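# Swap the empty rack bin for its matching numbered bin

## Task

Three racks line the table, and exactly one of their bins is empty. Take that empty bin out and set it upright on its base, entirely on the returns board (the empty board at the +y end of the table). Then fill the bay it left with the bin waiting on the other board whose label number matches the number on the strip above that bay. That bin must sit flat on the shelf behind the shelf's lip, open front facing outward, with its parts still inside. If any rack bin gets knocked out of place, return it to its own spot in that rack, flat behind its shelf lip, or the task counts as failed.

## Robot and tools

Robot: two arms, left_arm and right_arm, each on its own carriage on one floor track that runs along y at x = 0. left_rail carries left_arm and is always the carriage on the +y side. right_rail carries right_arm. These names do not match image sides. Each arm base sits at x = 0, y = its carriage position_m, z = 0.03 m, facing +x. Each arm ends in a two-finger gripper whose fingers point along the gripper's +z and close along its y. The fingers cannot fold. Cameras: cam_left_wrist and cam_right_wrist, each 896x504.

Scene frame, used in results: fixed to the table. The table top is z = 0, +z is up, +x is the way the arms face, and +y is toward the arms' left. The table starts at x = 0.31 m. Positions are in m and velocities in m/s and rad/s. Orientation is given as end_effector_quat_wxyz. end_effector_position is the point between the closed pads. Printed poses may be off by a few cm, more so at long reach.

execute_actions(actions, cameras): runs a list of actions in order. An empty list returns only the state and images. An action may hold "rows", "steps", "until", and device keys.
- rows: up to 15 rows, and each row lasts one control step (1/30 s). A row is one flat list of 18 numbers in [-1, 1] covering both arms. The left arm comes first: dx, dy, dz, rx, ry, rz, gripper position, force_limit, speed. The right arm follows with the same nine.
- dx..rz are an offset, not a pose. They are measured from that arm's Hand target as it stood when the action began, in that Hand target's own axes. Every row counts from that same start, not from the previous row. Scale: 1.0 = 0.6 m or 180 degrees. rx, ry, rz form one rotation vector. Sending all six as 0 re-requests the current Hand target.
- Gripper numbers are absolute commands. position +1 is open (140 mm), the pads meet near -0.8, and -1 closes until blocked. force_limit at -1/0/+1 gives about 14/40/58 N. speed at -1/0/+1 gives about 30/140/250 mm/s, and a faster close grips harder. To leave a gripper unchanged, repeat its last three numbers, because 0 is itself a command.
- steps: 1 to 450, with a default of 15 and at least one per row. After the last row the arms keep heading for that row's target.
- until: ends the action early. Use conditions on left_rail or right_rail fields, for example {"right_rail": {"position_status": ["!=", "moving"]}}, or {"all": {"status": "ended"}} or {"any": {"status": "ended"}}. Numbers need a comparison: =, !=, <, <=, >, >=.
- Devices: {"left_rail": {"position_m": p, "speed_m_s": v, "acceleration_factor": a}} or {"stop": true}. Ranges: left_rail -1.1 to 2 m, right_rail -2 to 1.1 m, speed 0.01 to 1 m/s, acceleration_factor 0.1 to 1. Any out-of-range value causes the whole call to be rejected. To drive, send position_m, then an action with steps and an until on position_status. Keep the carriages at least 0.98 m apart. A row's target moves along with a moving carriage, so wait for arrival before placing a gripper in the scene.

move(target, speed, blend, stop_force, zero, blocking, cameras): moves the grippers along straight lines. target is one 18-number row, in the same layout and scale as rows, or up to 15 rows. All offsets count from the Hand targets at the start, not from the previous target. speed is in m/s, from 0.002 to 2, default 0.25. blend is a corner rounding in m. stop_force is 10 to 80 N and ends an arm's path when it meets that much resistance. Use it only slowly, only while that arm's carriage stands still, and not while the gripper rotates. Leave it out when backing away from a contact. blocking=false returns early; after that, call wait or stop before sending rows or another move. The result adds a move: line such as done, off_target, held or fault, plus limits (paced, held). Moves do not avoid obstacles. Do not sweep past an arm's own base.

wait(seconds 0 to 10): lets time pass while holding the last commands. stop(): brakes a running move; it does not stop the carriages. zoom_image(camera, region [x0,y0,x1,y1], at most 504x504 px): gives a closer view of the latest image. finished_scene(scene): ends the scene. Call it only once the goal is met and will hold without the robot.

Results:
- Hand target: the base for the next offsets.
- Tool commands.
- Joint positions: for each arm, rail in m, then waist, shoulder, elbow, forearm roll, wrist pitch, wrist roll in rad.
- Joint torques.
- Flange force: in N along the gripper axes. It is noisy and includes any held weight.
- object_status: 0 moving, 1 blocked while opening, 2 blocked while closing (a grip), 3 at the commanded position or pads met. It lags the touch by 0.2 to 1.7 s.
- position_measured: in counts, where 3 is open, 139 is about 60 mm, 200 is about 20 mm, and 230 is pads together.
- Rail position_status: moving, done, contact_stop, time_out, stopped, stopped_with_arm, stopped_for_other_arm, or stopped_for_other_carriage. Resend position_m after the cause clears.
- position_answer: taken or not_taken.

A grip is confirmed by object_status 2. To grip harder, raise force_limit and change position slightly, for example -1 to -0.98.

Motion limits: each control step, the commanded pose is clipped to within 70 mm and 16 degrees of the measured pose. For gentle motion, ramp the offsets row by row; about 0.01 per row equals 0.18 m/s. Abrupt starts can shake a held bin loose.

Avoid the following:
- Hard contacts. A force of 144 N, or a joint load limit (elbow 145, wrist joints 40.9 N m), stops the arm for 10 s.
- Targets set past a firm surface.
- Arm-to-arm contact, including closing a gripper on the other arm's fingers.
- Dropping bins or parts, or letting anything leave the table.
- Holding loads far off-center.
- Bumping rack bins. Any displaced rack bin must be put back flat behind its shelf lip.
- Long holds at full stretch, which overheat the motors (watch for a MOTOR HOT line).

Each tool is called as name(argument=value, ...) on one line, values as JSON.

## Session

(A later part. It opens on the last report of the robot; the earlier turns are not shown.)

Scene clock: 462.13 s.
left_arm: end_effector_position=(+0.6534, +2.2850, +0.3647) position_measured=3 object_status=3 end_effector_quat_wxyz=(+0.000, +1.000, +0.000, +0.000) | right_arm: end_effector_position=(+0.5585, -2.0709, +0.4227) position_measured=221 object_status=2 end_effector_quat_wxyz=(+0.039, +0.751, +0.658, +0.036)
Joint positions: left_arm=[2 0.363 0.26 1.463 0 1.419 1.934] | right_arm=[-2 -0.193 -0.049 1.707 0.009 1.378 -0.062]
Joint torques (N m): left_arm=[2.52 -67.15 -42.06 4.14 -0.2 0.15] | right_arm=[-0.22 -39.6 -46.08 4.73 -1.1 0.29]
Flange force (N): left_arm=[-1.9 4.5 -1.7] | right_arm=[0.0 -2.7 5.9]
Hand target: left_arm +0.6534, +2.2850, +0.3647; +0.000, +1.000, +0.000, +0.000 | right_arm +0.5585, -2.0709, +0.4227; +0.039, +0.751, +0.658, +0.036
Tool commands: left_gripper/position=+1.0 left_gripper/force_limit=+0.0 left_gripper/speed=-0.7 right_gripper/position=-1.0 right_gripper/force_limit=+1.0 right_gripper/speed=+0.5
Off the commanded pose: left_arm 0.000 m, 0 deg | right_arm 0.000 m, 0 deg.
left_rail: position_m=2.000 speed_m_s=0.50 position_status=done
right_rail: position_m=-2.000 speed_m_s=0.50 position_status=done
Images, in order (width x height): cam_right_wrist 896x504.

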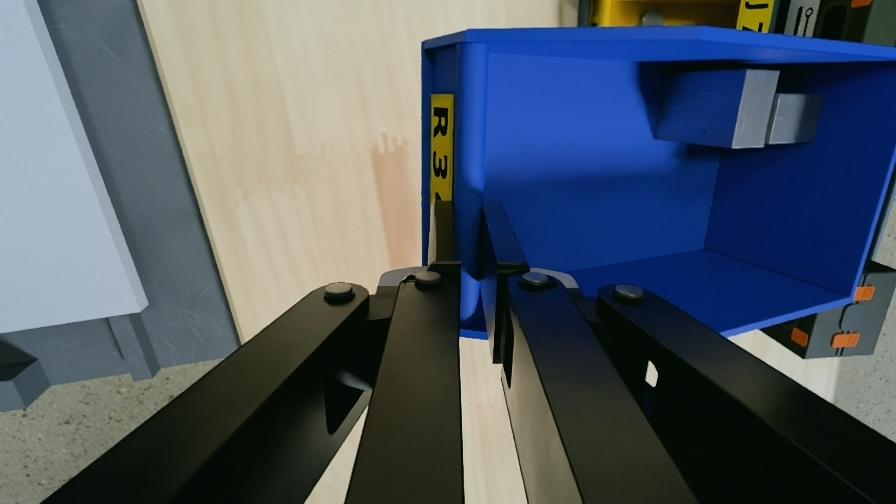

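move(target=[0,0,0,0,0,0,1,0,-0.7,0,-0.18,0,-0.135,0,0,-1,1,0.5], speed=0.1, cameras=["cam_right_wrist"])

move(target=[0,0,0,0,0,0,1,0,-0.7,0,-0.25,0.433,0,0,0,-1,1,0.5], speed=0.12, cameras=["cam_right_wrist"])

Scene clock: 480.30 s.
left_arm: end_effector_position=(+0.6534, +2.2850, +0.3647) position_measured=3 object_status=3 end_effector_quat_wxyz=(+0.000, +1.000, +0.000, +0.000) | right_arm: end_effector_position=(+0.4521, -2.0568, +0.4112) position_measured=221 object_status=2 end_effector_quat_wxyz=(+0.197, +0.726, +0.636, +0.174)
Joint positions: left_arm=[2 0.363 0.26 1.463 0 1.419 1.934] | right_arm=[-2 -0.244 -0.455 2.1 0.071 0.97 -0.136]
Joint torques (N m): left_arm=[2.27 -67.31 -41.87 4.14 -0.14 0.1] | right_arm=[-0.43 2.23 -47.8 4.94 -3.03 0.3]
Flange force (N): left_arm=[-1.4 3.9 -1.8] | right_arm=[1.3 -8.5 1.1]
Hand target: left_arm +0.6534, +2.2850, +0.3647; +0.000, +1.000, +0.000, +0.000 | right_arm +0.4521, -2.0568, +0.4112; +0.197, +0.726, +0.636, +0.174
Off the commanded pose: left_arm 0.000 m, 0 deg | right_arm 0.000 m, 0 deg.
left_rail: position_m=2.000 speed_m_s=0.50 position_status=done
right_rail: position_m=-2.000 speed_m_s=0.50 position_status=done
move: done
Images, in order (width x height): cam_right_wrist 896x504.

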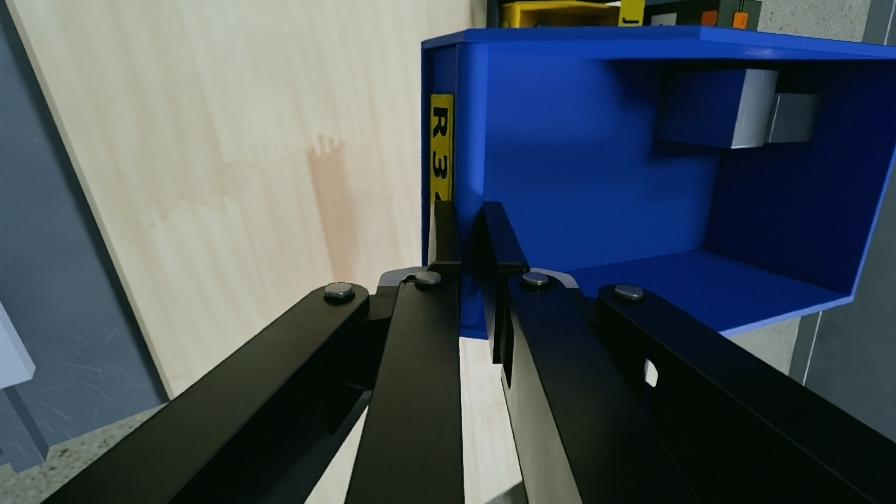

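Scene clock: 483.40 s.
left_arm: end_effector_position=(+0.6534, +2.2850, +0.3647) position_measured=3 object_status=3 end_effector_quat_wxyz=(+0.000, +1.000, +0.000, +0.000) | right_arm: end_effector_position=(+0.4543, -2.0565, +0.1112) position_measured=221 object_status=2 end_effector_quat_wxyz=(+0.197, +0.726, +0.636, +0.174)
Joint positions: left_arm=[2 0.363 0.26 1.463 0 1.419 1.934] | right_arm=[-2 -0.24 -0.175 2.531 0.219 0.264 -0.305]
Joint torques (N m): left_arm=[2.26 -67.3 -41.93 4.17 -0.19 0.08] | right_arm=[-0.12 -14.99 -36.04 3.45 -2.75 0.39]
Flange force (N): left_arm=[-1.3 4.2 -1.6] | right_arm=[0.0 0.0 0.0]
Hand target: left_arm +0.6534, +2.2850, +0.3647; +0.000, +1.000, +0.000, +0.000 | right_arm +0.4543, -2.0565, +0.1112; +0.197, +0.726, +0.636, +0.174
Off the commanded pose: left_arm 0.000 m, 0 deg | right_arm 0.000 m, 0 deg.
left_rail: position_m=2.000 speed_m_s=0.50 position_status=done
right_rail: position_m=-2.000 speed_m_s=0.50 position_status=done
move: done
Images, in order (width x height): cam_right_wrist 896x504.

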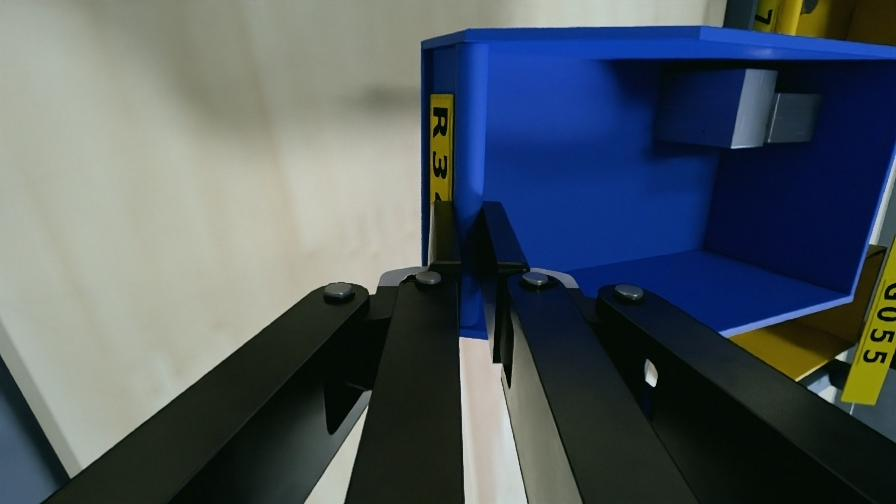

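move(target=[0,0,0,0,0,0,1,0,-0.7,0,-0.041,0.071,0,0,0,-1,1,0.5], speed=0.05, cameras=["cam_right_wrist"])

Scene clock: 493.20 s.
left_arm: end_effector_position=(+0.6534, +2.2850, +0.3647) position_measured=3 object_status=3 end_effector_quat_wxyz=(+0.000, +1.000, +0.000, +0.000) | right_arm: end_effector_position=(+0.4548, -2.0563, +0.0622) position_measured=221 object_status=2 end_effector_quat_wxyz=(+0.197, +0.726, +0.636, +0.172)
Joint positions: left_arm=[2 0.363 0.26 1.463 0 1.419 1.934] | right_arm=[-2 -0.237 -0.066 2.578 0.476 0.114 -0.563]
Joint torques (N m): left_arm=[2.25 -67.66 -42.14 4.14 -0.15 0.2] | right_arm=[-0.2 -22.35 -31.82 2.76 -2.38 0.45]
Flange force (N): left_arm=[-1.8 3.8 -1.4] | right_arm=[0.0 0.0 0.0]
Hand target: left_arm +0.6534, +2.2850, +0.3647; +0.000, +1.000, +0.000, +0.000 | right_arm +0.4547, -2.0564, +0.0620; +0.197, +0.726, +0.636, +0.174
Off the commanded pose: left_arm 0.000 m, 0 deg | right_arm 0.000 m, 0 deg.
left_rail: position_m=2.000 speed_m_s=0.50 position_status=done
right_rail: position_m=-2.000 speed_m_s=0.50 position_status=done
move: done
Images, in order (width x height): cam_right_wrist 896x504.

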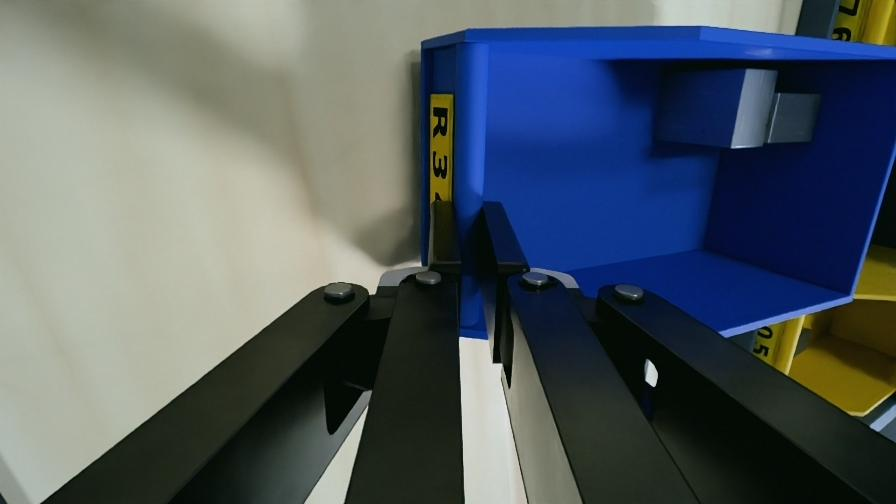

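move(target=[0,0,0,0,0,0,1,0,-0.7,0,-0.006,0.0105,0,0,0,-1,1,0.5], speed=0.03, cameras=["cam_right_wrist"])

move(target=[0,0,0,0,0,0,1,0,-0.7,0,0,0,0,0,0,-0.1,1,-1], cameras=["cam_right_wrist"])

Scene clock: 499.17 s.
left_arm: end_effector_position=(+0.6534, +2.2850, +0.3647) position_measured=3 object_status=3 end_effector_quat_wxyz=(+0.000, +1.000, +0.000, +0.000) | right_arm: end_effector_position=(+0.4548, -2.0563, +0.0549) position_measured=221 object_status=2 end_effector_quat_wxyz=(+0.197, +0.726, +0.636, +0.172)
Joint positions: left_arm=[2 0.363 0.26 1.463 0 1.419 1.934] | right_arm=[-2 -0.237 -0.048 2.585 0.6 0.094 -0.687]
Joint torques (N m): left_arm=[2.24 -66.89 -41.81 4.12 -0.21 0.14] | right_arm=[0.08 -23.75 -31.21 2.46 -2.16 0.47]
Flange force (N): left_arm=[-1.9 4.1 -2.1] | right_arm=[0.0 0.0 0.0]
Hand target: left_arm +0.6534, +2.2850, +0.3647; +0.000, +1.000, +0.000, +0.000 | right_arm +0.4548, -2.0564, +0.0548; +0.197, +0.726, +0.636, +0.174
Off the commanded pose: left_arm 0.000 m, 0 deg | right_arm 0.000 m, 0 deg.
left_rail: position_m=2.000 speed_m_s=0.50 position_status=done
right_rail: position_m=-2.000 speed_m_s=0.50 position_status=done
move: done
Images, in order (width x height): cam_right_wrist 896x504.

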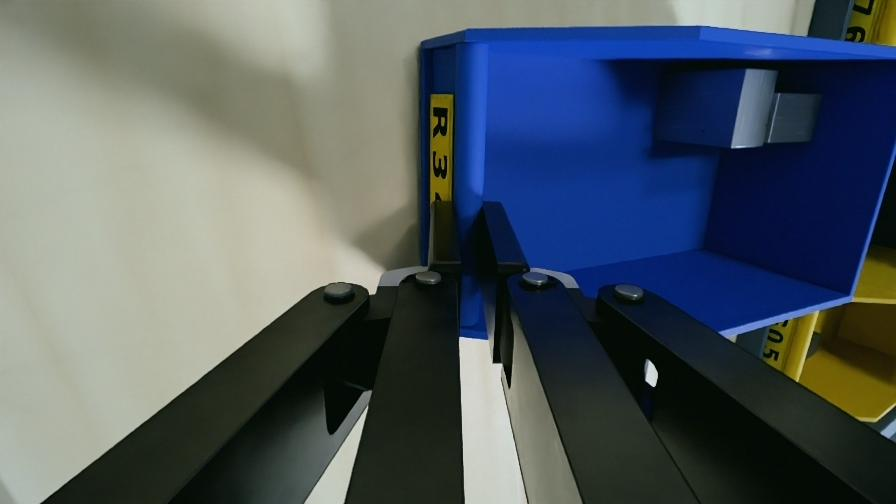

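Scene clock: 501.10 s.
left_arm: end_effector_position=(+0.6534, +2.2850, +0.3647) position_measured=3 object_status=3 end_effector_quat_wxyz=(+0.000, +1.000, +0.000, +0.000) | right_arm: end_effector_position=(+0.4548, -2.0564, +0.0548) position_measured=141 object_status=0 end_effector_quat_wxyz=(+0.197, +0.726, +0.636, +0.174)
Joint positions: left_arm=[2 0.363 0.26 1.463 0 1.419 1.934] | right_arm=[-2 -0.24 -0.047 2.586 0.647 0.094 -0.737]
Joint torques (N m): left_arm=[2.63 -67.22 -41.96 4.1 -0.18 0.08] | right_arm=[-0.38 -20.57 -28.08 2.01 -0.99 0.29]
Flange force (N): left_arm=[-1.7 4.7 -1.9] | right_arm=[0.0 0.0 0.0]
Hand target: left_arm +0.6534, +2.2850, +0.3647; +0.000, +1.000, +0.000, +0.000 | right_arm +0.4548, -2.0564, +0.0548; +0.197, +0.726, +0.636, +0.174
Off the commanded pose: left_arm 0.000 m, 0 deg | right_arm 0.000 m, 0 deg.
left_rail: position_m=2.000 speed_m_s=0.50 position_status=done
right_rail: position_m=-2.000 speed_m_s=0.50 position_status=done
move: done
Images, in order (width x height): cam_right_wrist 896x504.

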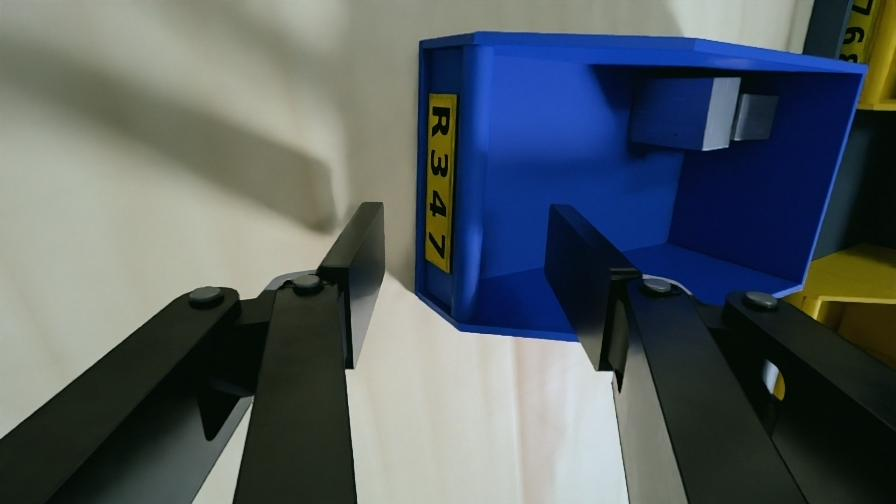

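move(target=[[0,0,0,0,0,0,1,0,-0.7,0,0,-0.2,0,0,0,-0.1,1,-0.5],[0,0,0,0,0,0,1,0,-0.7,0,0.1,-0.2,0.162,0,0,-0.1,1,-0.5]], cameras=["cam_right_wrist"])

Scene clock: 509.40 s.
left_arm: end_effector_position=(+0.6534, +2.2850, +0.3647) position_measured=3 object_status=3 end_effector_quat_wxyz=(+0.000, +1.000, +0.000, +0.000) | right_arm: end_effector_position=(+0.4458, -2.0555, +0.1886) position_measured=141 object_status=3 end_effector_quat_wxyz=(+0.008, +0.752, +0.659, +0.008)
Joint positions: left_arm=[2 0.363 0.26 1.463 0 1.419 1.934] | right_arm=[-2 -0.204 -0.07 2.165 0.004 1.024 -0.074]
Joint torques (N m): left_arm=[2.05 -67.33 -41.96 4.1 -0.2 0.14] | right_arm=[-0.21 -28 -36.89 3.85 0.17 0.2]
Flange force (N): left_arm=[-1.7 3.7 -1.9] | right_arm=[0.5 -3.9 -0.4]
Hand target: left_arm +0.6534, +2.2850, +0.3647; +0.000, +1.000, +0.000, +0.000 | right_arm +0.4458, -2.0555, +0.1886; +0.008, +0.752, +0.659, +0.008
Off the commanded pose: left_arm 0.000 m, 0 deg | right_arm 0.000 m, 0 deg.
left_rail: position_m=2.000 speed_m_s=0.50 position_status=done
right_rail: position_m=-2.000 speed_m_s=0.50 position_status=done
move: done
Images, in order (width x height): cam_right_wrist 896x504.

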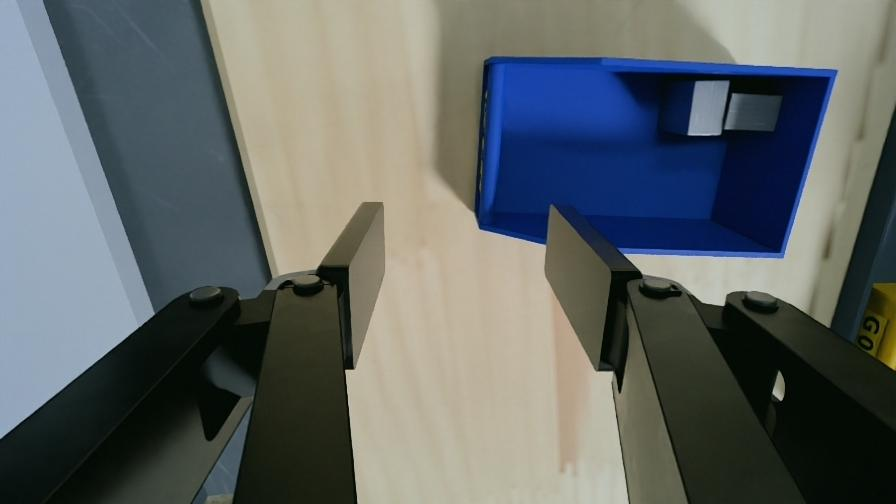

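move(target=[[0,0,0,0,0,0,1,0,-0.7,0.035,0.033,0.1,-0.06,-0.002,0.02,-0.1,1,-0.5],[0,0,0,0,0,0,1,0,-0.7,0.035,0.033,0.17,-0.06,-0.002,0.02,-0.1,1,-0.5]], cameras=["cam_right_wrist"])

Scene clock: 526.23 s.
left_arm: end_effector_position=(+0.6534, +2.2850, +0.3647) position_measured=3 object_status=3 end_effector_quat_wxyz=(+0.000, +1.000, +0.000, +0.000) | right_arm: end_effector_position=(+0.4705, -2.0374, +0.0872) position_measured=141 object_status=3 end_effector_quat_wxyz=(+0.080, +0.768, +0.631, +0.068)
Joint positions: left_arm=[2 0.363 0.26 1.463 0 1.419 1.934] | right_arm=[-2 -0.148 0.002 2.342 -0.012 0.588 0.057]
Joint torques (N m): left_arm=[2.43 -66.98 -41.99 4.17 -0.15 0.12] | right_arm=[-0.53 -30.4 -31.3 3.17 -0.33 0.26]
Flange force (N): left_arm=[-2.0 4.0 -1.5] | right_arm=[0.5 -2.2 0.7]
Hand target: left_arm +0.6534, +2.2850, +0.3647; +0.000, +1.000, +0.000, +0.000 | right_arm +0.4704, -2.0374, +0.0871; +0.080, +0.768, +0.631, +0.068
Off the commanded pose: left_arm 0.000 m, 0 deg | right_arm 0.000 m, 0 deg.
left_rail: position_m=2.000 speed_m_s=0.50 position_status=done
right_rail: position_m=-2.000 speed_m_s=0.50 position_status=done
move: done
Images, in order (width x height): cam_right_wrist 896x504.

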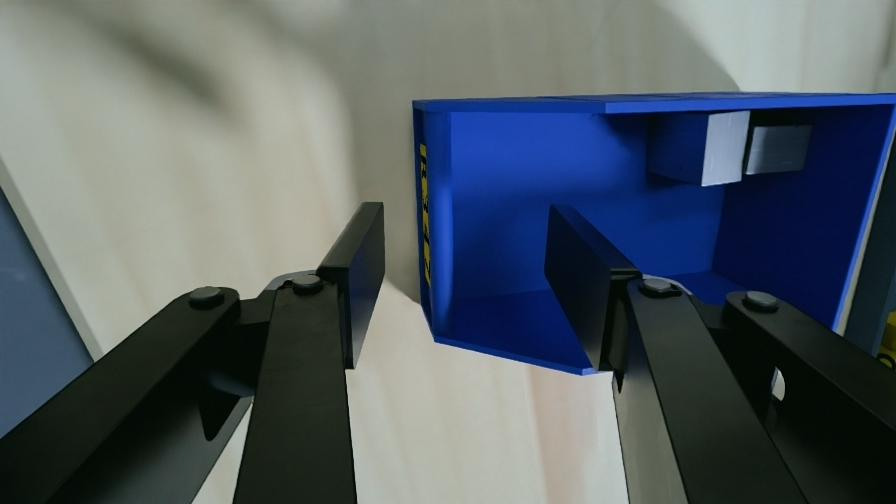

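move(target=[0,0,0,0,0,0,1,0,-0.7,0,-0.014,0.055,0,0,0,-0.1,1,-0.5], speed=0.08, cameras=["cam_right_wrist"])

move(target=[0,0,0,0,0,0,1,0,-0.7,0,0,0,0,0,0,-1,1,1], cameras=["cam_right_wrist"])

move(target=[0,0,0,0,0,0,1,0,-0.7,0,0.01,-0.055,0,0,0,-1,1,1], speed=0.05, cameras=["cam_right_wrist"])

Scene clock: 545.70 s.
left_arm: end_effector_position=(+0.6534, +2.2850, +0.3647) position_measured=3 object_status=3 end_effector_quat_wxyz=(+0.000, +1.000, +0.000, +0.000) | right_arm: end_effector_position=(+0.4692, -2.0370, +0.0531) position_measured=141 object_status=3 end_effector_quat_wxyz=(+0.080, +0.768, +0.631, +0.068)
Joint positions: left_arm=[2 0.363 0.26 1.463 0 1.419 1.934] | right_arm=[-2 -0.147 0.056 2.373 -0.014 0.502 0.059]
Joint torques (N m): left_arm=[2.33 -67.07 -41.93 4.11 -0.14 0.08] | right_arm=[-0.61 -32.81 -28.74 2.86 -0.7 0.24]
Flange force (N): left_arm=[-1.8 4.1 -1.8] | right_arm=[0.8 -3.3 -2.8]
Hand target: left_arm +0.6534, +2.2850, +0.3647; +0.000, +1.000, +0.000, +0.000 | right_arm +0.4692, -2.0370, +0.0531; +0.080, +0.768, +0.631, +0.068
Off the commanded pose: left_arm 0.000 m, 0 deg | right_arm 0.000 m, 0 deg.
left_rail: position_m=2.000 speed_m_s=0.50 position_status=done
right_rail: position_m=-2.000 speed_m_s=0.50 position_status=done
move: done
Images, in order (width x height): cam_right_wrist 896x504.

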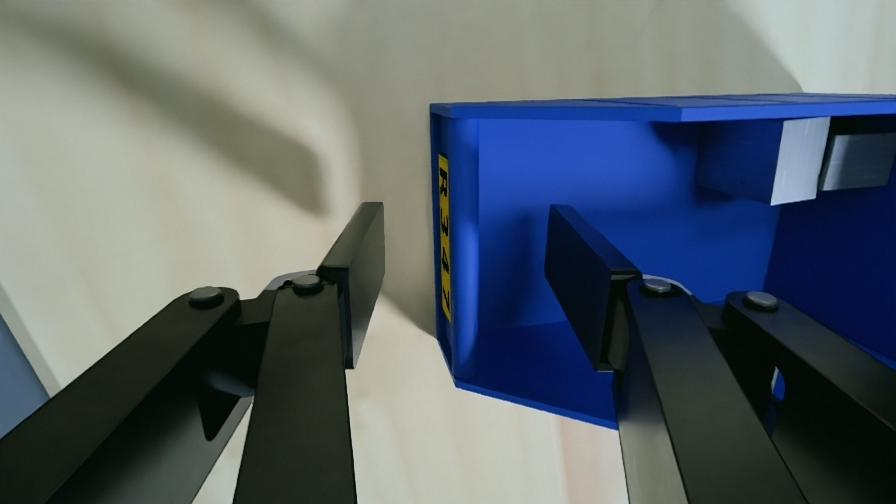

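Scene clock: 546.20 s.
left_arm: end_effector_position=(+0.6534, +2.2850, +0.3647) position_measured=3 object_status=3 end_effector_quat_wxyz=(+0.000, +1.000, +0.000, +0.000) | right_arm: end_effector_position=(+0.4692, -2.0370, +0.0531) position_measured=223 object_status=2 end_effector_quat_wxyz=(+0.080, +0.768, +0.631, +0.068)
Joint positions: left_arm=[2 0.363 0.26 1.463 0 1.419 1.934] | right_arm=[-2 -0.147 0.056 2.373 -0.014 0.501 0.059]
Joint torques (N m): left_arm=[2.28 -67.05 -42.09 4.14 -0.17 0.14] | right_arm=[-1.38 -29.13 -24.94 2.94 0.23 0.39]
Flange force (N): left_arm=[-2.3 4.0 -1.5] | right_arm=[2.2 -0.5 -8.1]
Hand target: left_arm +0.6534, +2.2850, +0.3647; +0.000, +1.000, +0.000, +0.000 | right_arm +0.4692, -2.0370, +0.0531; +0.080, +0.768, +0.631, +0.068
Off the commanded pose: left_arm 0.000 m, 0 deg | right_arm 0.000 m, 0 deg.
left_rail: position_m=2.000 speed_m_s=0.50 position_status=done
right_rail: position_m=-2.000 speed_m_s=0.50 position_status=done
move: done
Images, in order (width x height): cam_right_wrist 896x504.

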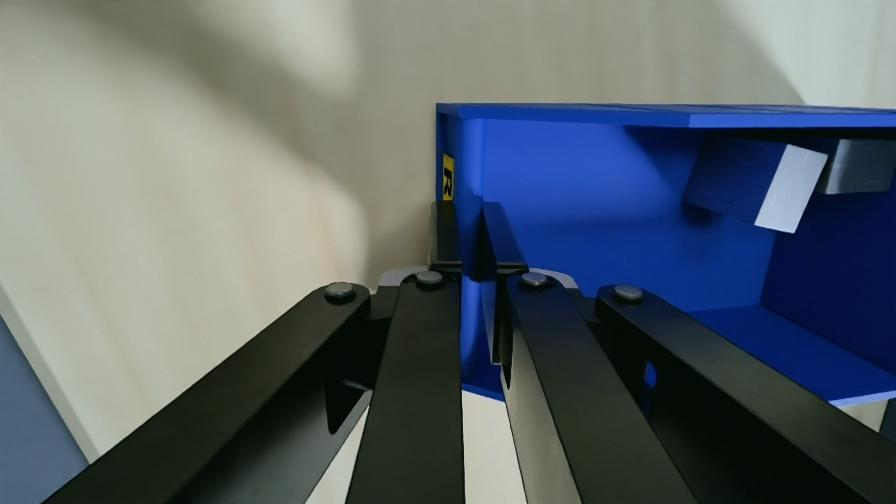

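Scene clock: 547.20 s.
left_arm: end_effector_position=(+0.6534, +2.2850, +0.3647) position_measured=3 object_status=3 end_effector_quat_wxyz=(+0.000, +1.000, +0.000, +0.000) | right_arm: end_effector_position=(+0.4681, -2.0369, +0.0866) position_measured=223 object_status=2 end_effector_quat_wxyz=(+0.080, +0.768, +0.631, +0.068)
Joint positions: left_arm=[2 0.363 0.26 1.463 0 1.419 1.934] | right_arm=[-2 -0.147 -0.001 2.346 -0.012 0.587 0.057]
Joint torques (N m): left_arm=[2.01 -67.09 -42.1 4.16 -0.17 0.15] | right_arm=[-0.4 -31.59 -34.14 3.24 -1.25 0.29]
Flange force (N): left_arm=[-2.5 3.8 -1.6] | right_arm=[-0.2 -4.8 3.1]
Hand target: left_arm +0.6534, +2.2850, +0.3647; +0.000, +1.000, +0.000, +0.000 | right_arm +0.4681, -2.0369, +0.0866; +0.080, +0.768, +0.631, +0.068
Off the commanded pose: left_arm 0.000 m, 0 deg | right_arm 0.000 m, 0 deg.
left_rail: position_m=2.000 speed_m_s=0.50 position_status=done
right_rail: position_m=-2.000 speed_m_s=0.50 position_status=done
move: done
Images, in order (width x height): cam_right_wrist 896x504.

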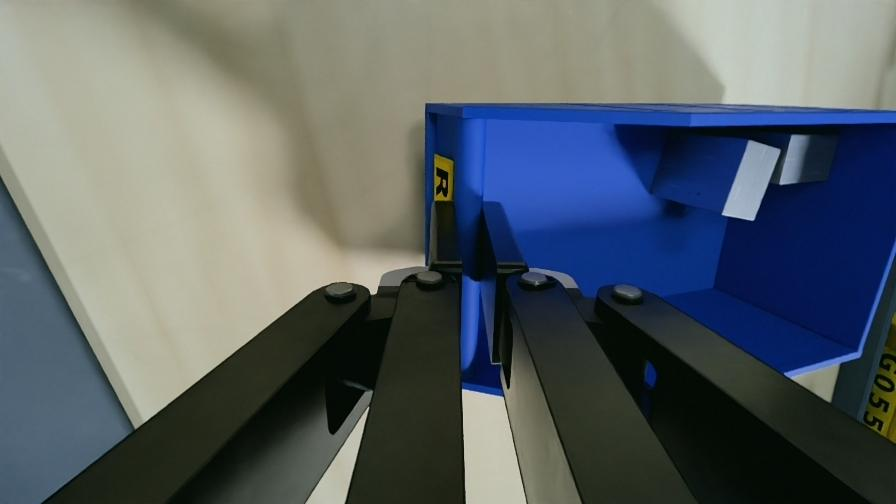

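move(target=[0,0,0,0,0,0,1,0,-0.7,0,-0.01,-0.12,-0.065,0,0,-1,1,1], speed=0.06, cameras=["cam_right_wrist"])

Scene clock: 557.07 s.
left_arm: end_effector_position=(+0.6534, +2.2850, +0.3647) position_measured=3 object_status=3 end_effector_quat_wxyz=(+0.000, +1.000, +0.000, +0.000) | right_arm: end_effector_position=(+0.4476, -2.0331, +0.1558) position_measured=223 object_status=2 end_effector_quat_wxyz=(+0.158, +0.756, +0.621, +0.132)
Joint positions: left_arm=[2 0.363 0.26 1.463 0 1.419 1.934] | right_arm=[-2 -0.135 -0.227 2.422 -0.041 0.533 0.092]
Joint torques (N m): left_arm=[2.21 -67.27 -41.93 4.15 -0.17 0.07] | right_arm=[-0.13 -15.44 -39.26 3.59 -2.43 0.38]
Flange force (N): left_arm=[-1.5 4.0 -1.7] | right_arm=[-0.6 -2.5 6.8]
Hand target: left_arm +0.6534, +2.2850, +0.3647; +0.000, +1.000, +0.000, +0.000 | right_arm +0.4476, -2.0331, +0.1558; +0.158, +0.756, +0.621, +0.132
Off the commanded pose: left_arm 0.000 m, 0 deg | right_arm 0.000 m, 0 deg.
left_rail: position_m=2.000 speed_m_s=0.50 position_status=done
right_rail: position_m=-2.000 speed_m_s=0.50 position_status=done
move: done
Images, in order (width x height): cam_right_wrist 896x504.

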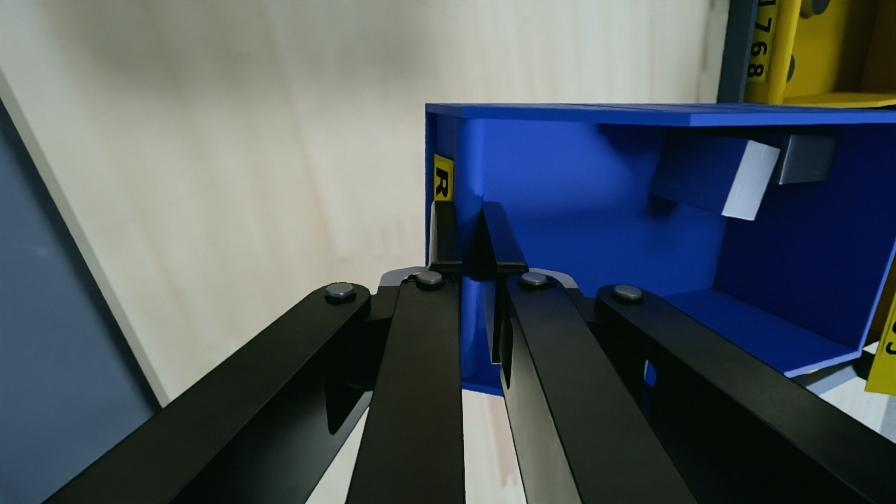

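move(target=[0,0,0,0,0,0,1,0,-0.7,-0.0535,0.1145,0.176,0,0.008,-0.0183,-1,1,1], speed=0.05, cameras=["cam_right_wrist"])

Scene clock: 580.57 s.
left_arm: end_effector_position=(+0.6534, +2.2850, +0.3647) position_measured=3 object_status=3 end_effector_quat_wxyz=(+0.000, +1.000, +0.000, +0.000) | right_arm: end_effector_position=(+0.5448, -2.0847, +0.0867) position_measured=223 object_status=2 end_effector_quat_wxyz=(+0.154, +0.736, +0.645, +0.137)
Joint positions: left_arm=[2 0.363 0.26 1.463 0 1.419 1.934] | right_arm=[-2 -0.246 0.059 2.336 0.148 0.338 -0.243]
Joint torques (N m): left_arm=[2.23 -67.46 -41.86 4.09 -0.14 0.11] | right_arm=[-0.42 -38.34 -34.02 3.46 -2.32 0.66]
Flange force (N): left_arm=[-1.0 3.8 -1.7] | right_arm=[-1.0 -4.8 3.2]
Hand target: left_arm +0.6534, +2.2850, +0.3647; +0.000, +1.000, +0.000, +0.000 | right_arm +0.5449, -2.0848, +0.0867; +0.154, +0.736, +0.645, +0.137
Off the commanded pose: left_arm 0.000 m, 0 deg | right_arm 0.000 m, 0 deg.
left_rail: position_m=2.000 speed_m_s=0.50 position_status=done
right_rail: position_m=-2.000 speed_m_s=0.50 position_status=done
move: done
Images, in order (width x height): cam_right_wrist 896x504.

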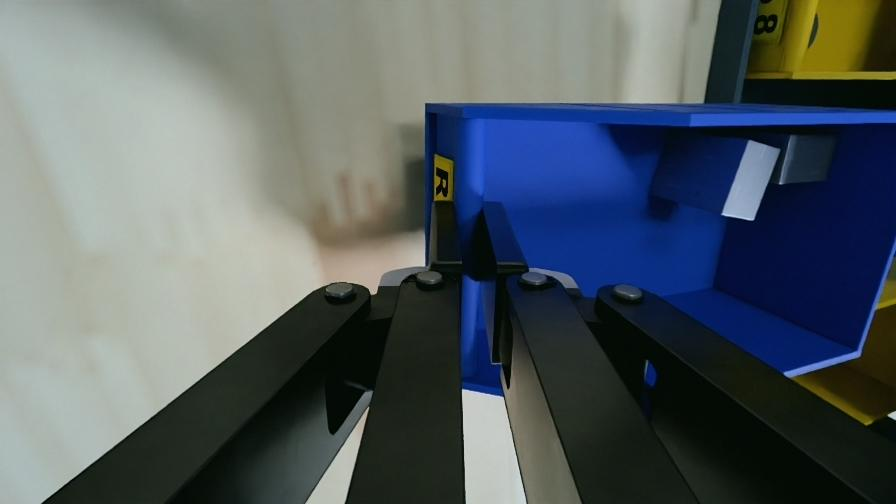

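move(target=[0,0,0,0,0,0,1,0,-0.7,0,0.16,0.0706,0,0,0,-1,1,1], speed=0.05, stop_force=18, cameras=["cam_right_wrist"])

Scene clock: 593.40 s.
left_arm: end_effector_position=(+0.6534, +2.2850, +0.3647) position_measured=3 object_status=3 end_effector_quat_wxyz=(+0.000, +1.000, +0.000, +0.000) | right_arm: end_effector_position=(+0.6489, -2.0986, +0.0866) position_measured=223 object_status=2 end_effector_quat_wxyz=(+0.154, +0.736, +0.645, +0.137)
Joint positions: left_arm=[2 0.363 0.26 1.463 0 1.419 1.934] | right_arm=[-2 -0.223 0.209 2.154 0.11 0.367 -0.186]
Joint torques (N m): left_arm=[2.35 -67.35 -42.06 4.11 -0.18 0.15] | right_arm=[-0.19 -56.12 -34.92 3.34 -2.37 0.29]
Flange force (N): left_arm=[-1.6 4.3 -1.6] | right_arm=[0.0 -4.0 5.1]
Hand target: left_arm +0.6534, +2.2850, +0.3647; +0.000, +1.000, +0.000, +0.000 | right_arm +0.6489, -2.0986, +0.0866; +0.154, +0.736, +0.645, +0.137
Off the commanded pose: left_arm 0.000 m, 0 deg | right_arm 0.000 m, 0 deg.
left_rail: position_m=2.000 speed_m_s=0.50 position_status=done
right_rail: position_m=-2.000 speed_m_s=0.50 position_status=done
move: done
Images, in order (width x height): cam_right_wrist 896x504.

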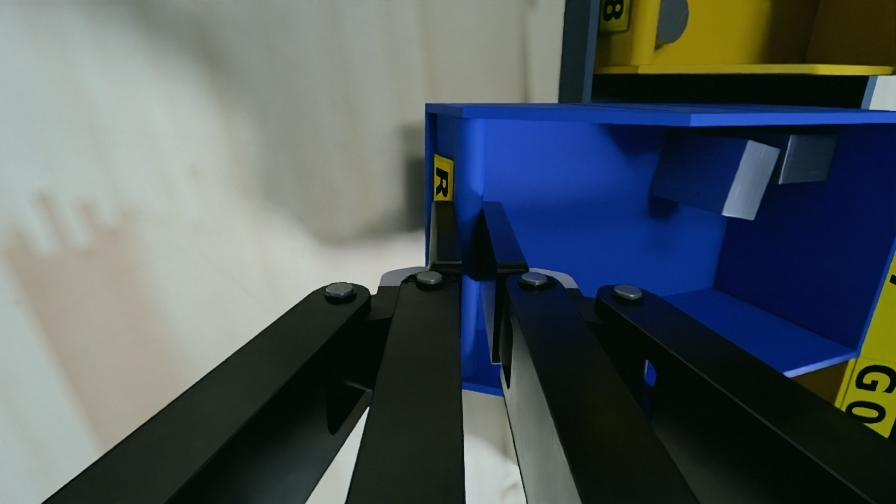

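move(target=[0,0,0,0,0,0,1,0,-0.7,0,0.163,0.072,0,0,0,-1,1,1], speed=0.04, stop_force=15, cameras=["cam_right_wrist"])

Scene clock: 600.30 s.
left_arm: end_effector_position=(+0.6534, +2.2850, +0.3647) position_measured=3 object_status=3 end_effector_quat_wxyz=(+0.000, +1.000, +0.000, +0.000) | right_arm: end_effector_position=(+0.6881, -2.1037, +0.0860) position_measured=223 object_status=2 end_effector_quat_wxyz=(+0.153, +0.736, +0.645, +0.136)
Joint positions: left_arm=[2 0.363 0.26 1.463 0 1.419 1.934] | right_arm=[-2 -0.217 0.263 2.081 0.098 0.387 -0.168]
Joint torques (N m): left_arm=[2.35 -67.18 -41.87 4.1 -0.13 0.16] | right_arm=[0.74 -66.12 -46.2 3.96 -6.92 0.43]
Flange force (N): left_arm=[-1.4 4.4 -1.8] | right_arm=[-1.4 -16.9 2.3]
Hand target: left_arm +0.6534, +2.2850, +0.3647; +0.000, +1.000, +0.000, +0.000 | right_arm +0.6881, -2.1037, +0.0860; +0.153, +0.736, +0.645, +0.136 (not the last commanded pose)
Off the commanded pose: left_arm 0.000 m, 0 deg | right_arm 0.067 m, 0 deg.
left_rail: position_m=2.000 speed_m_s=0.50 position_status=done
right_rail: position_m=-2.000 speed_m_s=0.50 position_status=done
move: contact (right_arm)
Images, in order (width x height): cam_right_wrist 896x504.

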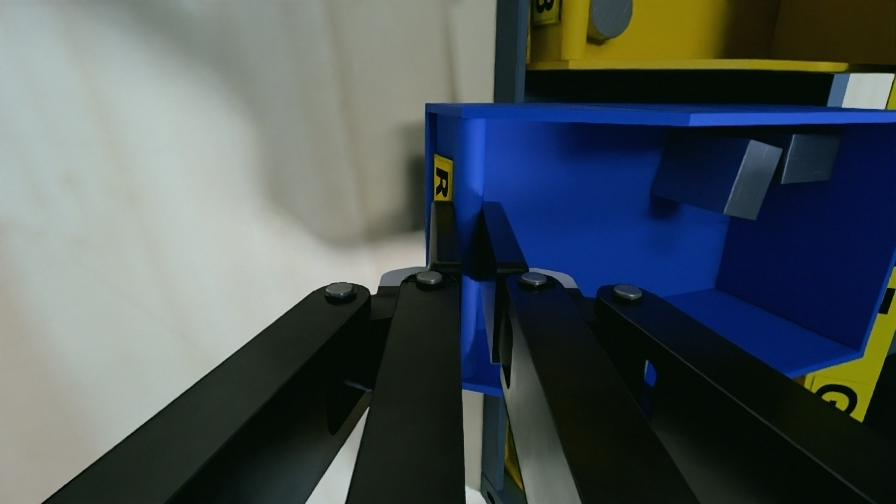

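move(target=[0,0,0,0,0,0,1,0,-0.7,0,-0.018,-0.001,0.028,0,0,-1,1,1], speed=0.05, cameras=[])

move(target=[0,0,0,0,0,0,1,0,-0.7,0,0.118,0.046,0,0,0,-1,1,1], speed=0.04, stop_force=15, cameras=["cam_right_wrist"])

Scene clock: 610.60 s.
left_arm: end_effector_position=(+0.6534, +2.2850, +0.3647) position_measured=3 object_status=3 end_effector_quat_wxyz=(+0.000, +1.000, +0.000, +0.000) | right_arm: end_effector_position=(+0.6781, -2.1024, +0.0822) position_measured=223 object_status=2 end_effector_quat_wxyz=(+0.121, +0.742, +0.650, +0.108)
Joint positions: left_arm=[2 0.363 0.26 1.463 0 1.419 1.934] | right_arm=[-2 -0.214 0.278 2.044 0.062 0.497 -0.132]
Joint torques (N m): left_arm=[1.87 -66.85 -41.8 4.14 -0.2 0.12] | right_arm=[-0.24 -64.69 -35.54 3.43 -2.19 0.3]
Flange force (N): left_arm=[-2.1 3.6 -2.1] | right_arm=[0.1 -2.7 5.1]
Hand target: left_arm +0.6534, +2.2850, +0.3647; +0.000, +1.000, +0.000, +0.000 | right_arm +0.6781, -2.1024, +0.0822; +0.121, +0.742, +0.650, +0.108
Off the commanded pose: left_arm 0.000 m, 0 deg | right_arm 0.000 m, 0 deg.
left_rail: position_m=2.000 speed_m_s=0.50 position_status=done
right_rail: position_m=-2.000 speed_m_s=0.50 position_status=done
move: done
No camera images: "cameras" was empty.

Scene clock: 613.30 s.
left_arm: end_effector_position=(+0.6534, +2.2850, +0.3647) position_measured=3 object_status=3 end_effector_quat_wxyz=(+0.000, +1.000, +0.000, +0.000) | right_arm: end_effector_position=(+0.7534, -2.1123, +0.0787) position_measured=223 object_status=2 end_effector_quat_wxyz=(+0.121, +0.742, +0.650, +0.108)
Joint positions: left_arm=[2 0.363 0.26 1.463 0 1.419 1.934] | right_arm=[-2 -0.205 0.381 1.899 0.051 0.538 -0.112]
Joint torques (N m): left_arm=[2.01 -67.28 -42.01 4.11 -0.12 0.11] | right_arm=[0.07 -76.87 -36.76 3.49 -2.07 0.27]
Flange force (N): left_arm=[-1.7 4.1 -1.6] | right_arm=[-0.5 -2.1 7.1]
Hand target: left_arm +0.6534, +2.2850, +0.3647; +0.000, +1.000, +0.000, +0.000 | right_arm +0.7534, -2.1123, +0.0787; +0.121, +0.742, +0.650, +0.108
Off the commanded pose: left_arm 0.000 m, 0 deg | right_arm 0.000 m, 0 deg.
left_rail: position_m=2.000 speed_m_s=0.50 position_status=done
right_rail: position_m=-2.000 speed_m_s=0.50 position_status=done
move: done
Images, in order (width x height): cam_right_wrist 896x504.

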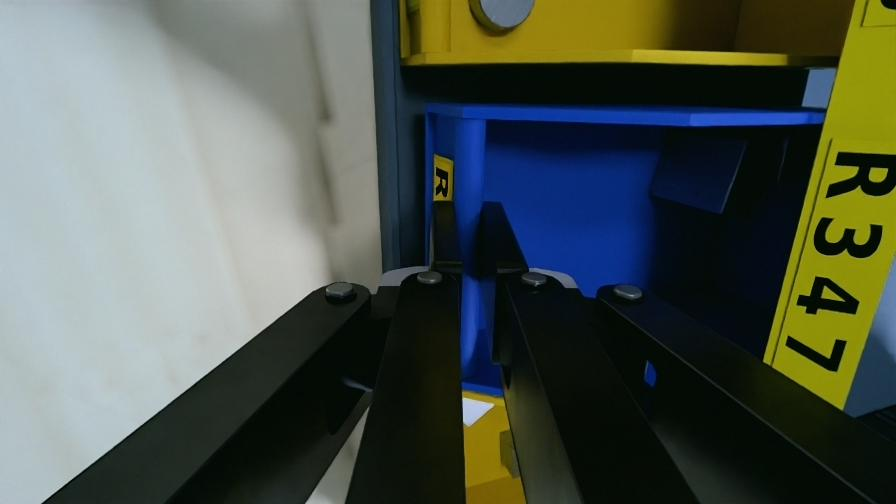

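move(target=[0,0,0,0,0,0,1,0,-0.7,0,-0.0105,0.0315,0,0,0,-1,1,1], speed=0.02, stop_force=15, cameras=["cam_right_wrist"])

Scene clock: 621.13 s.
left_arm: end_effector_position=(+0.6534, +2.2850, +0.3647) position_measured=3 object_status=3 end_effector_quat_wxyz=(+0.000, +1.000, +0.000, +0.000) | right_arm: end_effector_position=(+0.7535, -2.1123, +0.0589) position_measured=223 object_status=2 end_effector_quat_wxyz=(+0.121, +0.742, +0.650, +0.108)
Joint positions: left_arm=[2 0.363 0.26 1.463 0 1.419 1.934] | right_arm=[-2 -0.205 0.404 1.911 0.055 0.503 -0.116]
Joint torques (N m): left_arm=[2.35 -67.26 -41.88 4.12 -0.18 0.14] | right_arm=[-0.14 -62.36 -28.94 3.34 -0.82 0.31]
Flange force (N): left_arm=[-1.3 4.2 -1.8] | right_arm=[-0.1 -2.5 -14.3]
Hand target: left_arm +0.6534, +2.2850, +0.3647; +0.000, +1.000, +0.000, +0.000 | right_arm +0.7535, -2.1123, +0.0589; +0.121, +0.742, +0.650, +0.108
Off the commanded pose: left_arm 0.000 m, 0 deg | right_arm 0.000 m, 0 deg.
left_rail: position_m=2.000 speed_m_s=0.50 position_status=done
right_rail: position_m=-2.000 speed_m_s=0.50 position_status=done
move: contact (right_arm)
Images, in order (width x height): cam_right_wrist 896x504.

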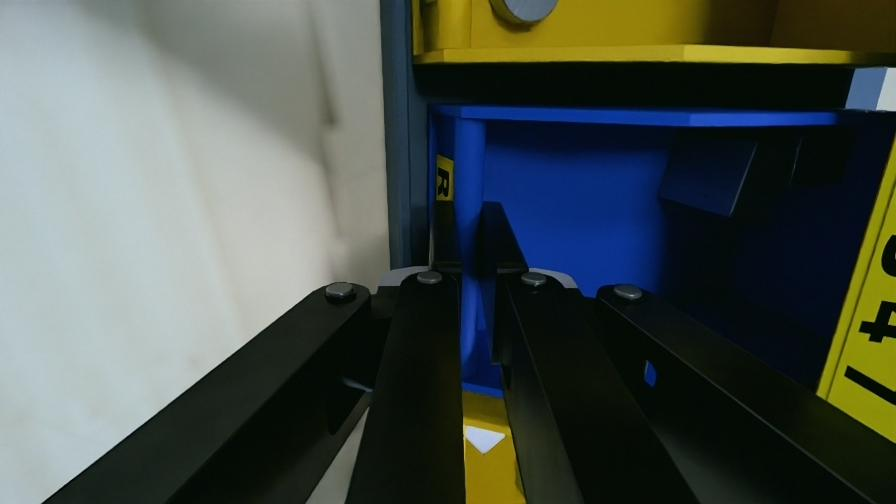

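move(target=[0,0,0,0,0,0,1,0,-0.7,0,0,0,0,0,0,-0.35,0,-1], cameras=["cam_right_wrist"])

move(target=[0,0,0,0,0,0,1,0,-0.7,0,-0.18,-0.25,0,0,0,-0.35,0,-1], speed=0.1, cameras=["cam_right_wrist"])

Scene clock: 629.37 s.
left_arm: end_effector_position=(+0.6534, +2.2850, +0.3647) position_measured=3 object_status=3 end_effector_quat_wxyz=(+0.000, +1.000, +0.000, +0.000) | right_arm: end_effector_position=(+0.7535, -2.1123, +0.0589) position_measured=173 object_status=0 end_effector_quat_wxyz=(+0.121, +0.742, +0.650, +0.108)
Joint positions: left_arm=[2 0.363 0.26 1.463 0 1.419 1.934] | right_arm=[-2 -0.205 0.404 1.912 0.055 0.503 -0.116]
Joint torques (N m): left_arm=[2.46 -66.98 -41.87 4.16 -0.16 0.08] | right_arm=[-0.2 -72.76 -32.29 3.36 -0.89 0.31]
Flange force (N): left_arm=[-1.6 4.5 -1.9] | right_arm=[-0.2 -0.8 1.3]
Hand target: left_arm +0.6534, +2.2850, +0.3647; +0.000, +1.000, +0.000, +0.000 | right_arm +0.7535, -2.1123, +0.0589; +0.121, +0.742, +0.650, +0.108
Off the commanded pose: left_arm 0.000 m, 0 deg | right_arm 0.000 m, 0 deg.
left_rail: position_m=2.000 speed_m_s=0.50 position_status=done
right_rail: position_m=-2.000 speed_m_s=0.50 position_status=done
move: done
Images, in order (width x height): cam_right_wrist 896x504.

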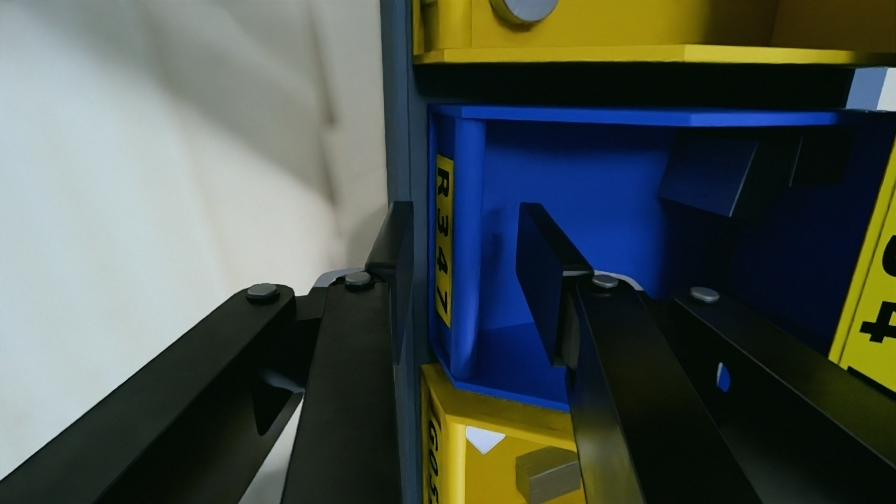

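Scene clock: 631.60 s.
left_arm: end_effector_position=(+0.6534, +2.2850, +0.3647) position_measured=3 object_status=3 end_effector_quat_wxyz=(+0.000, +1.000, +0.000, +0.000) | right_arm: end_effector_position=(+0.6045, -2.0929, +0.1665) position_measured=173 object_status=3 end_effector_quat_wxyz=(+0.121, +0.742, +0.650, +0.108)
Joint positions: left_arm=[2 0.363 0.26 1.463 0 1.419 1.934] | right_arm=[-2 -0.227 0.073 2.105 0.056 0.64 -0.134]
Joint torques (N m): left_arm=[2.2 -67.17 -42.08 4.14 -0.15 0.13] | right_arm=[-0.28 -43.69 -35.84 3.77 -0.98 0.31]
Flange force (N): left_arm=[-2.2 4.3 -1.6] | right_arm=[-0.1 0.0 1.9]
Hand target: left_arm +0.6534, +2.2850, +0.3647; +0.000, +1.000, +0.000, +0.000 | right_arm +0.6045, -2.0929, +0.1665; +0.121, +0.742, +0.650, +0.108
Off the commanded pose: left_arm 0.000 m, 0 deg | right_arm 0.000 m, 0 deg.
left_rail: position_m=2.000 speed_m_s=0.50 position_status=done
right_rail: position_m=-2.000 speed_m_s=0.50 position_status=done
move: done
Images, in order (width x height): cam_right_wrist 896x504.

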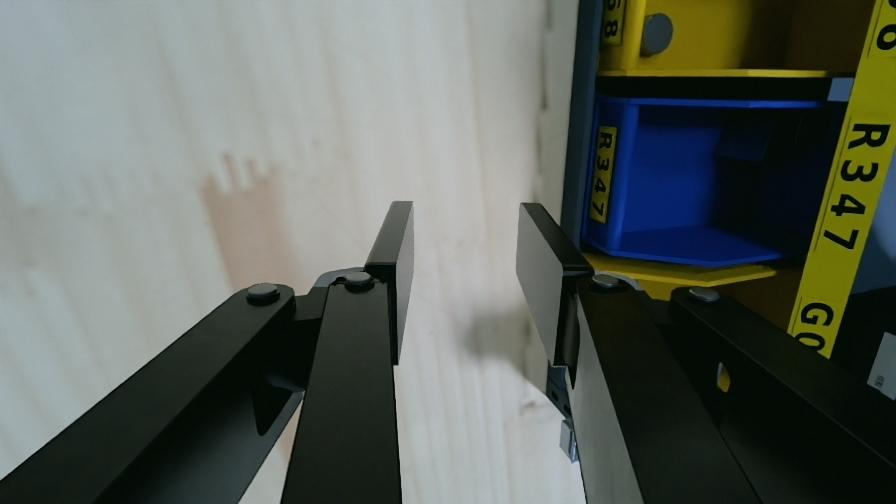

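move(target=[0,0,0,0,0,0,1,0,-0.7,-0.05,0.05,-0.26,0.1,0,0,-0.35,0,-1], cameras=["cam_right_wrist"])

zoom_image(camera="cam_right_wrist", region=[400, 0, 750, 300])

Scene clock: 639.87 s.
left_arm: end_effector_position=(+0.6534, +2.2850, +0.3647) position_measured=3 object_status=3 end_effector_quat_wxyz=(+0.000, +1.000, +0.000, +0.000) | right_arm: end_effector_position=(+0.5792, -2.1203, +0.3238) position_measured=173 object_status=3 end_effector_quat_wxyz=(+0.003, +0.752, +0.659, +0.005)
Joint positions: left_arm=[2 0.363 0.26 1.463 0 1.419 1.934] | right_arm=[-2 -0.266 0.076 1.756 0.005 1.299 -0.135]
Joint torques (N m): left_arm=[2.28 -66.79 -42.09 4.13 -0.22 0.12] | right_arm=[0.2 -47.63 -41.44 4.34 -0.12 0.28]
Flange force (N): left_arm=[-2.1 4.6 -1.5] | right_arm=[-0.4 -3.0 1.2]
Hand target: left_arm +0.6534, +2.2850, +0.3647; +0.000, +1.000, +0.000, +0.000 | right_arm +0.5792, -2.1203, +0.3239; +0.003, +0.752, +0.659, +0.005
Off the commanded pose: left_arm 0.000 m, 0 deg | right_arm 0.000 m, 0 deg.
left_rail: position_m=2.000 speed_m_s=0.50 position_status=done
right_rail: position_m=-2.000 speed_m_s=0.50 position_status=done
move: done
Images, in order (width x height): cam_right_wrist 896x504.

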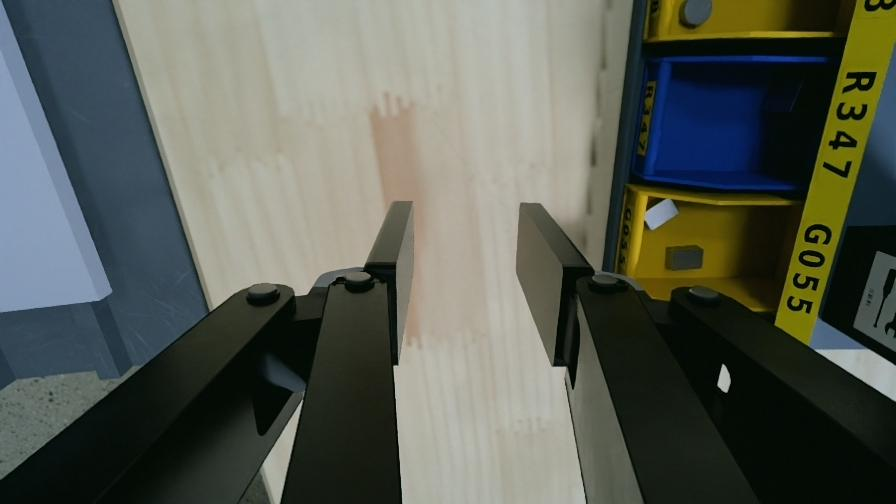

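Scaled by 1.440 from the camera's 896x504 image, which has a finer 1280x720 frame.

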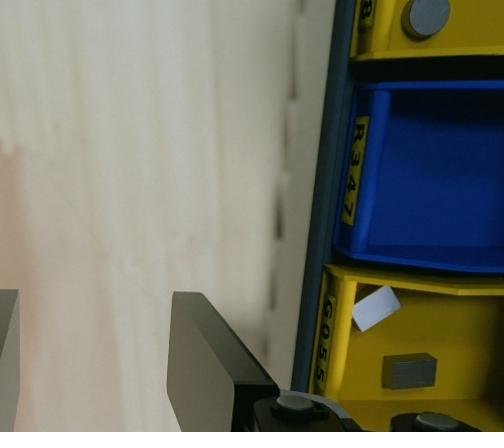

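finished_scene(scene=1)

The scene is finished: the task was done.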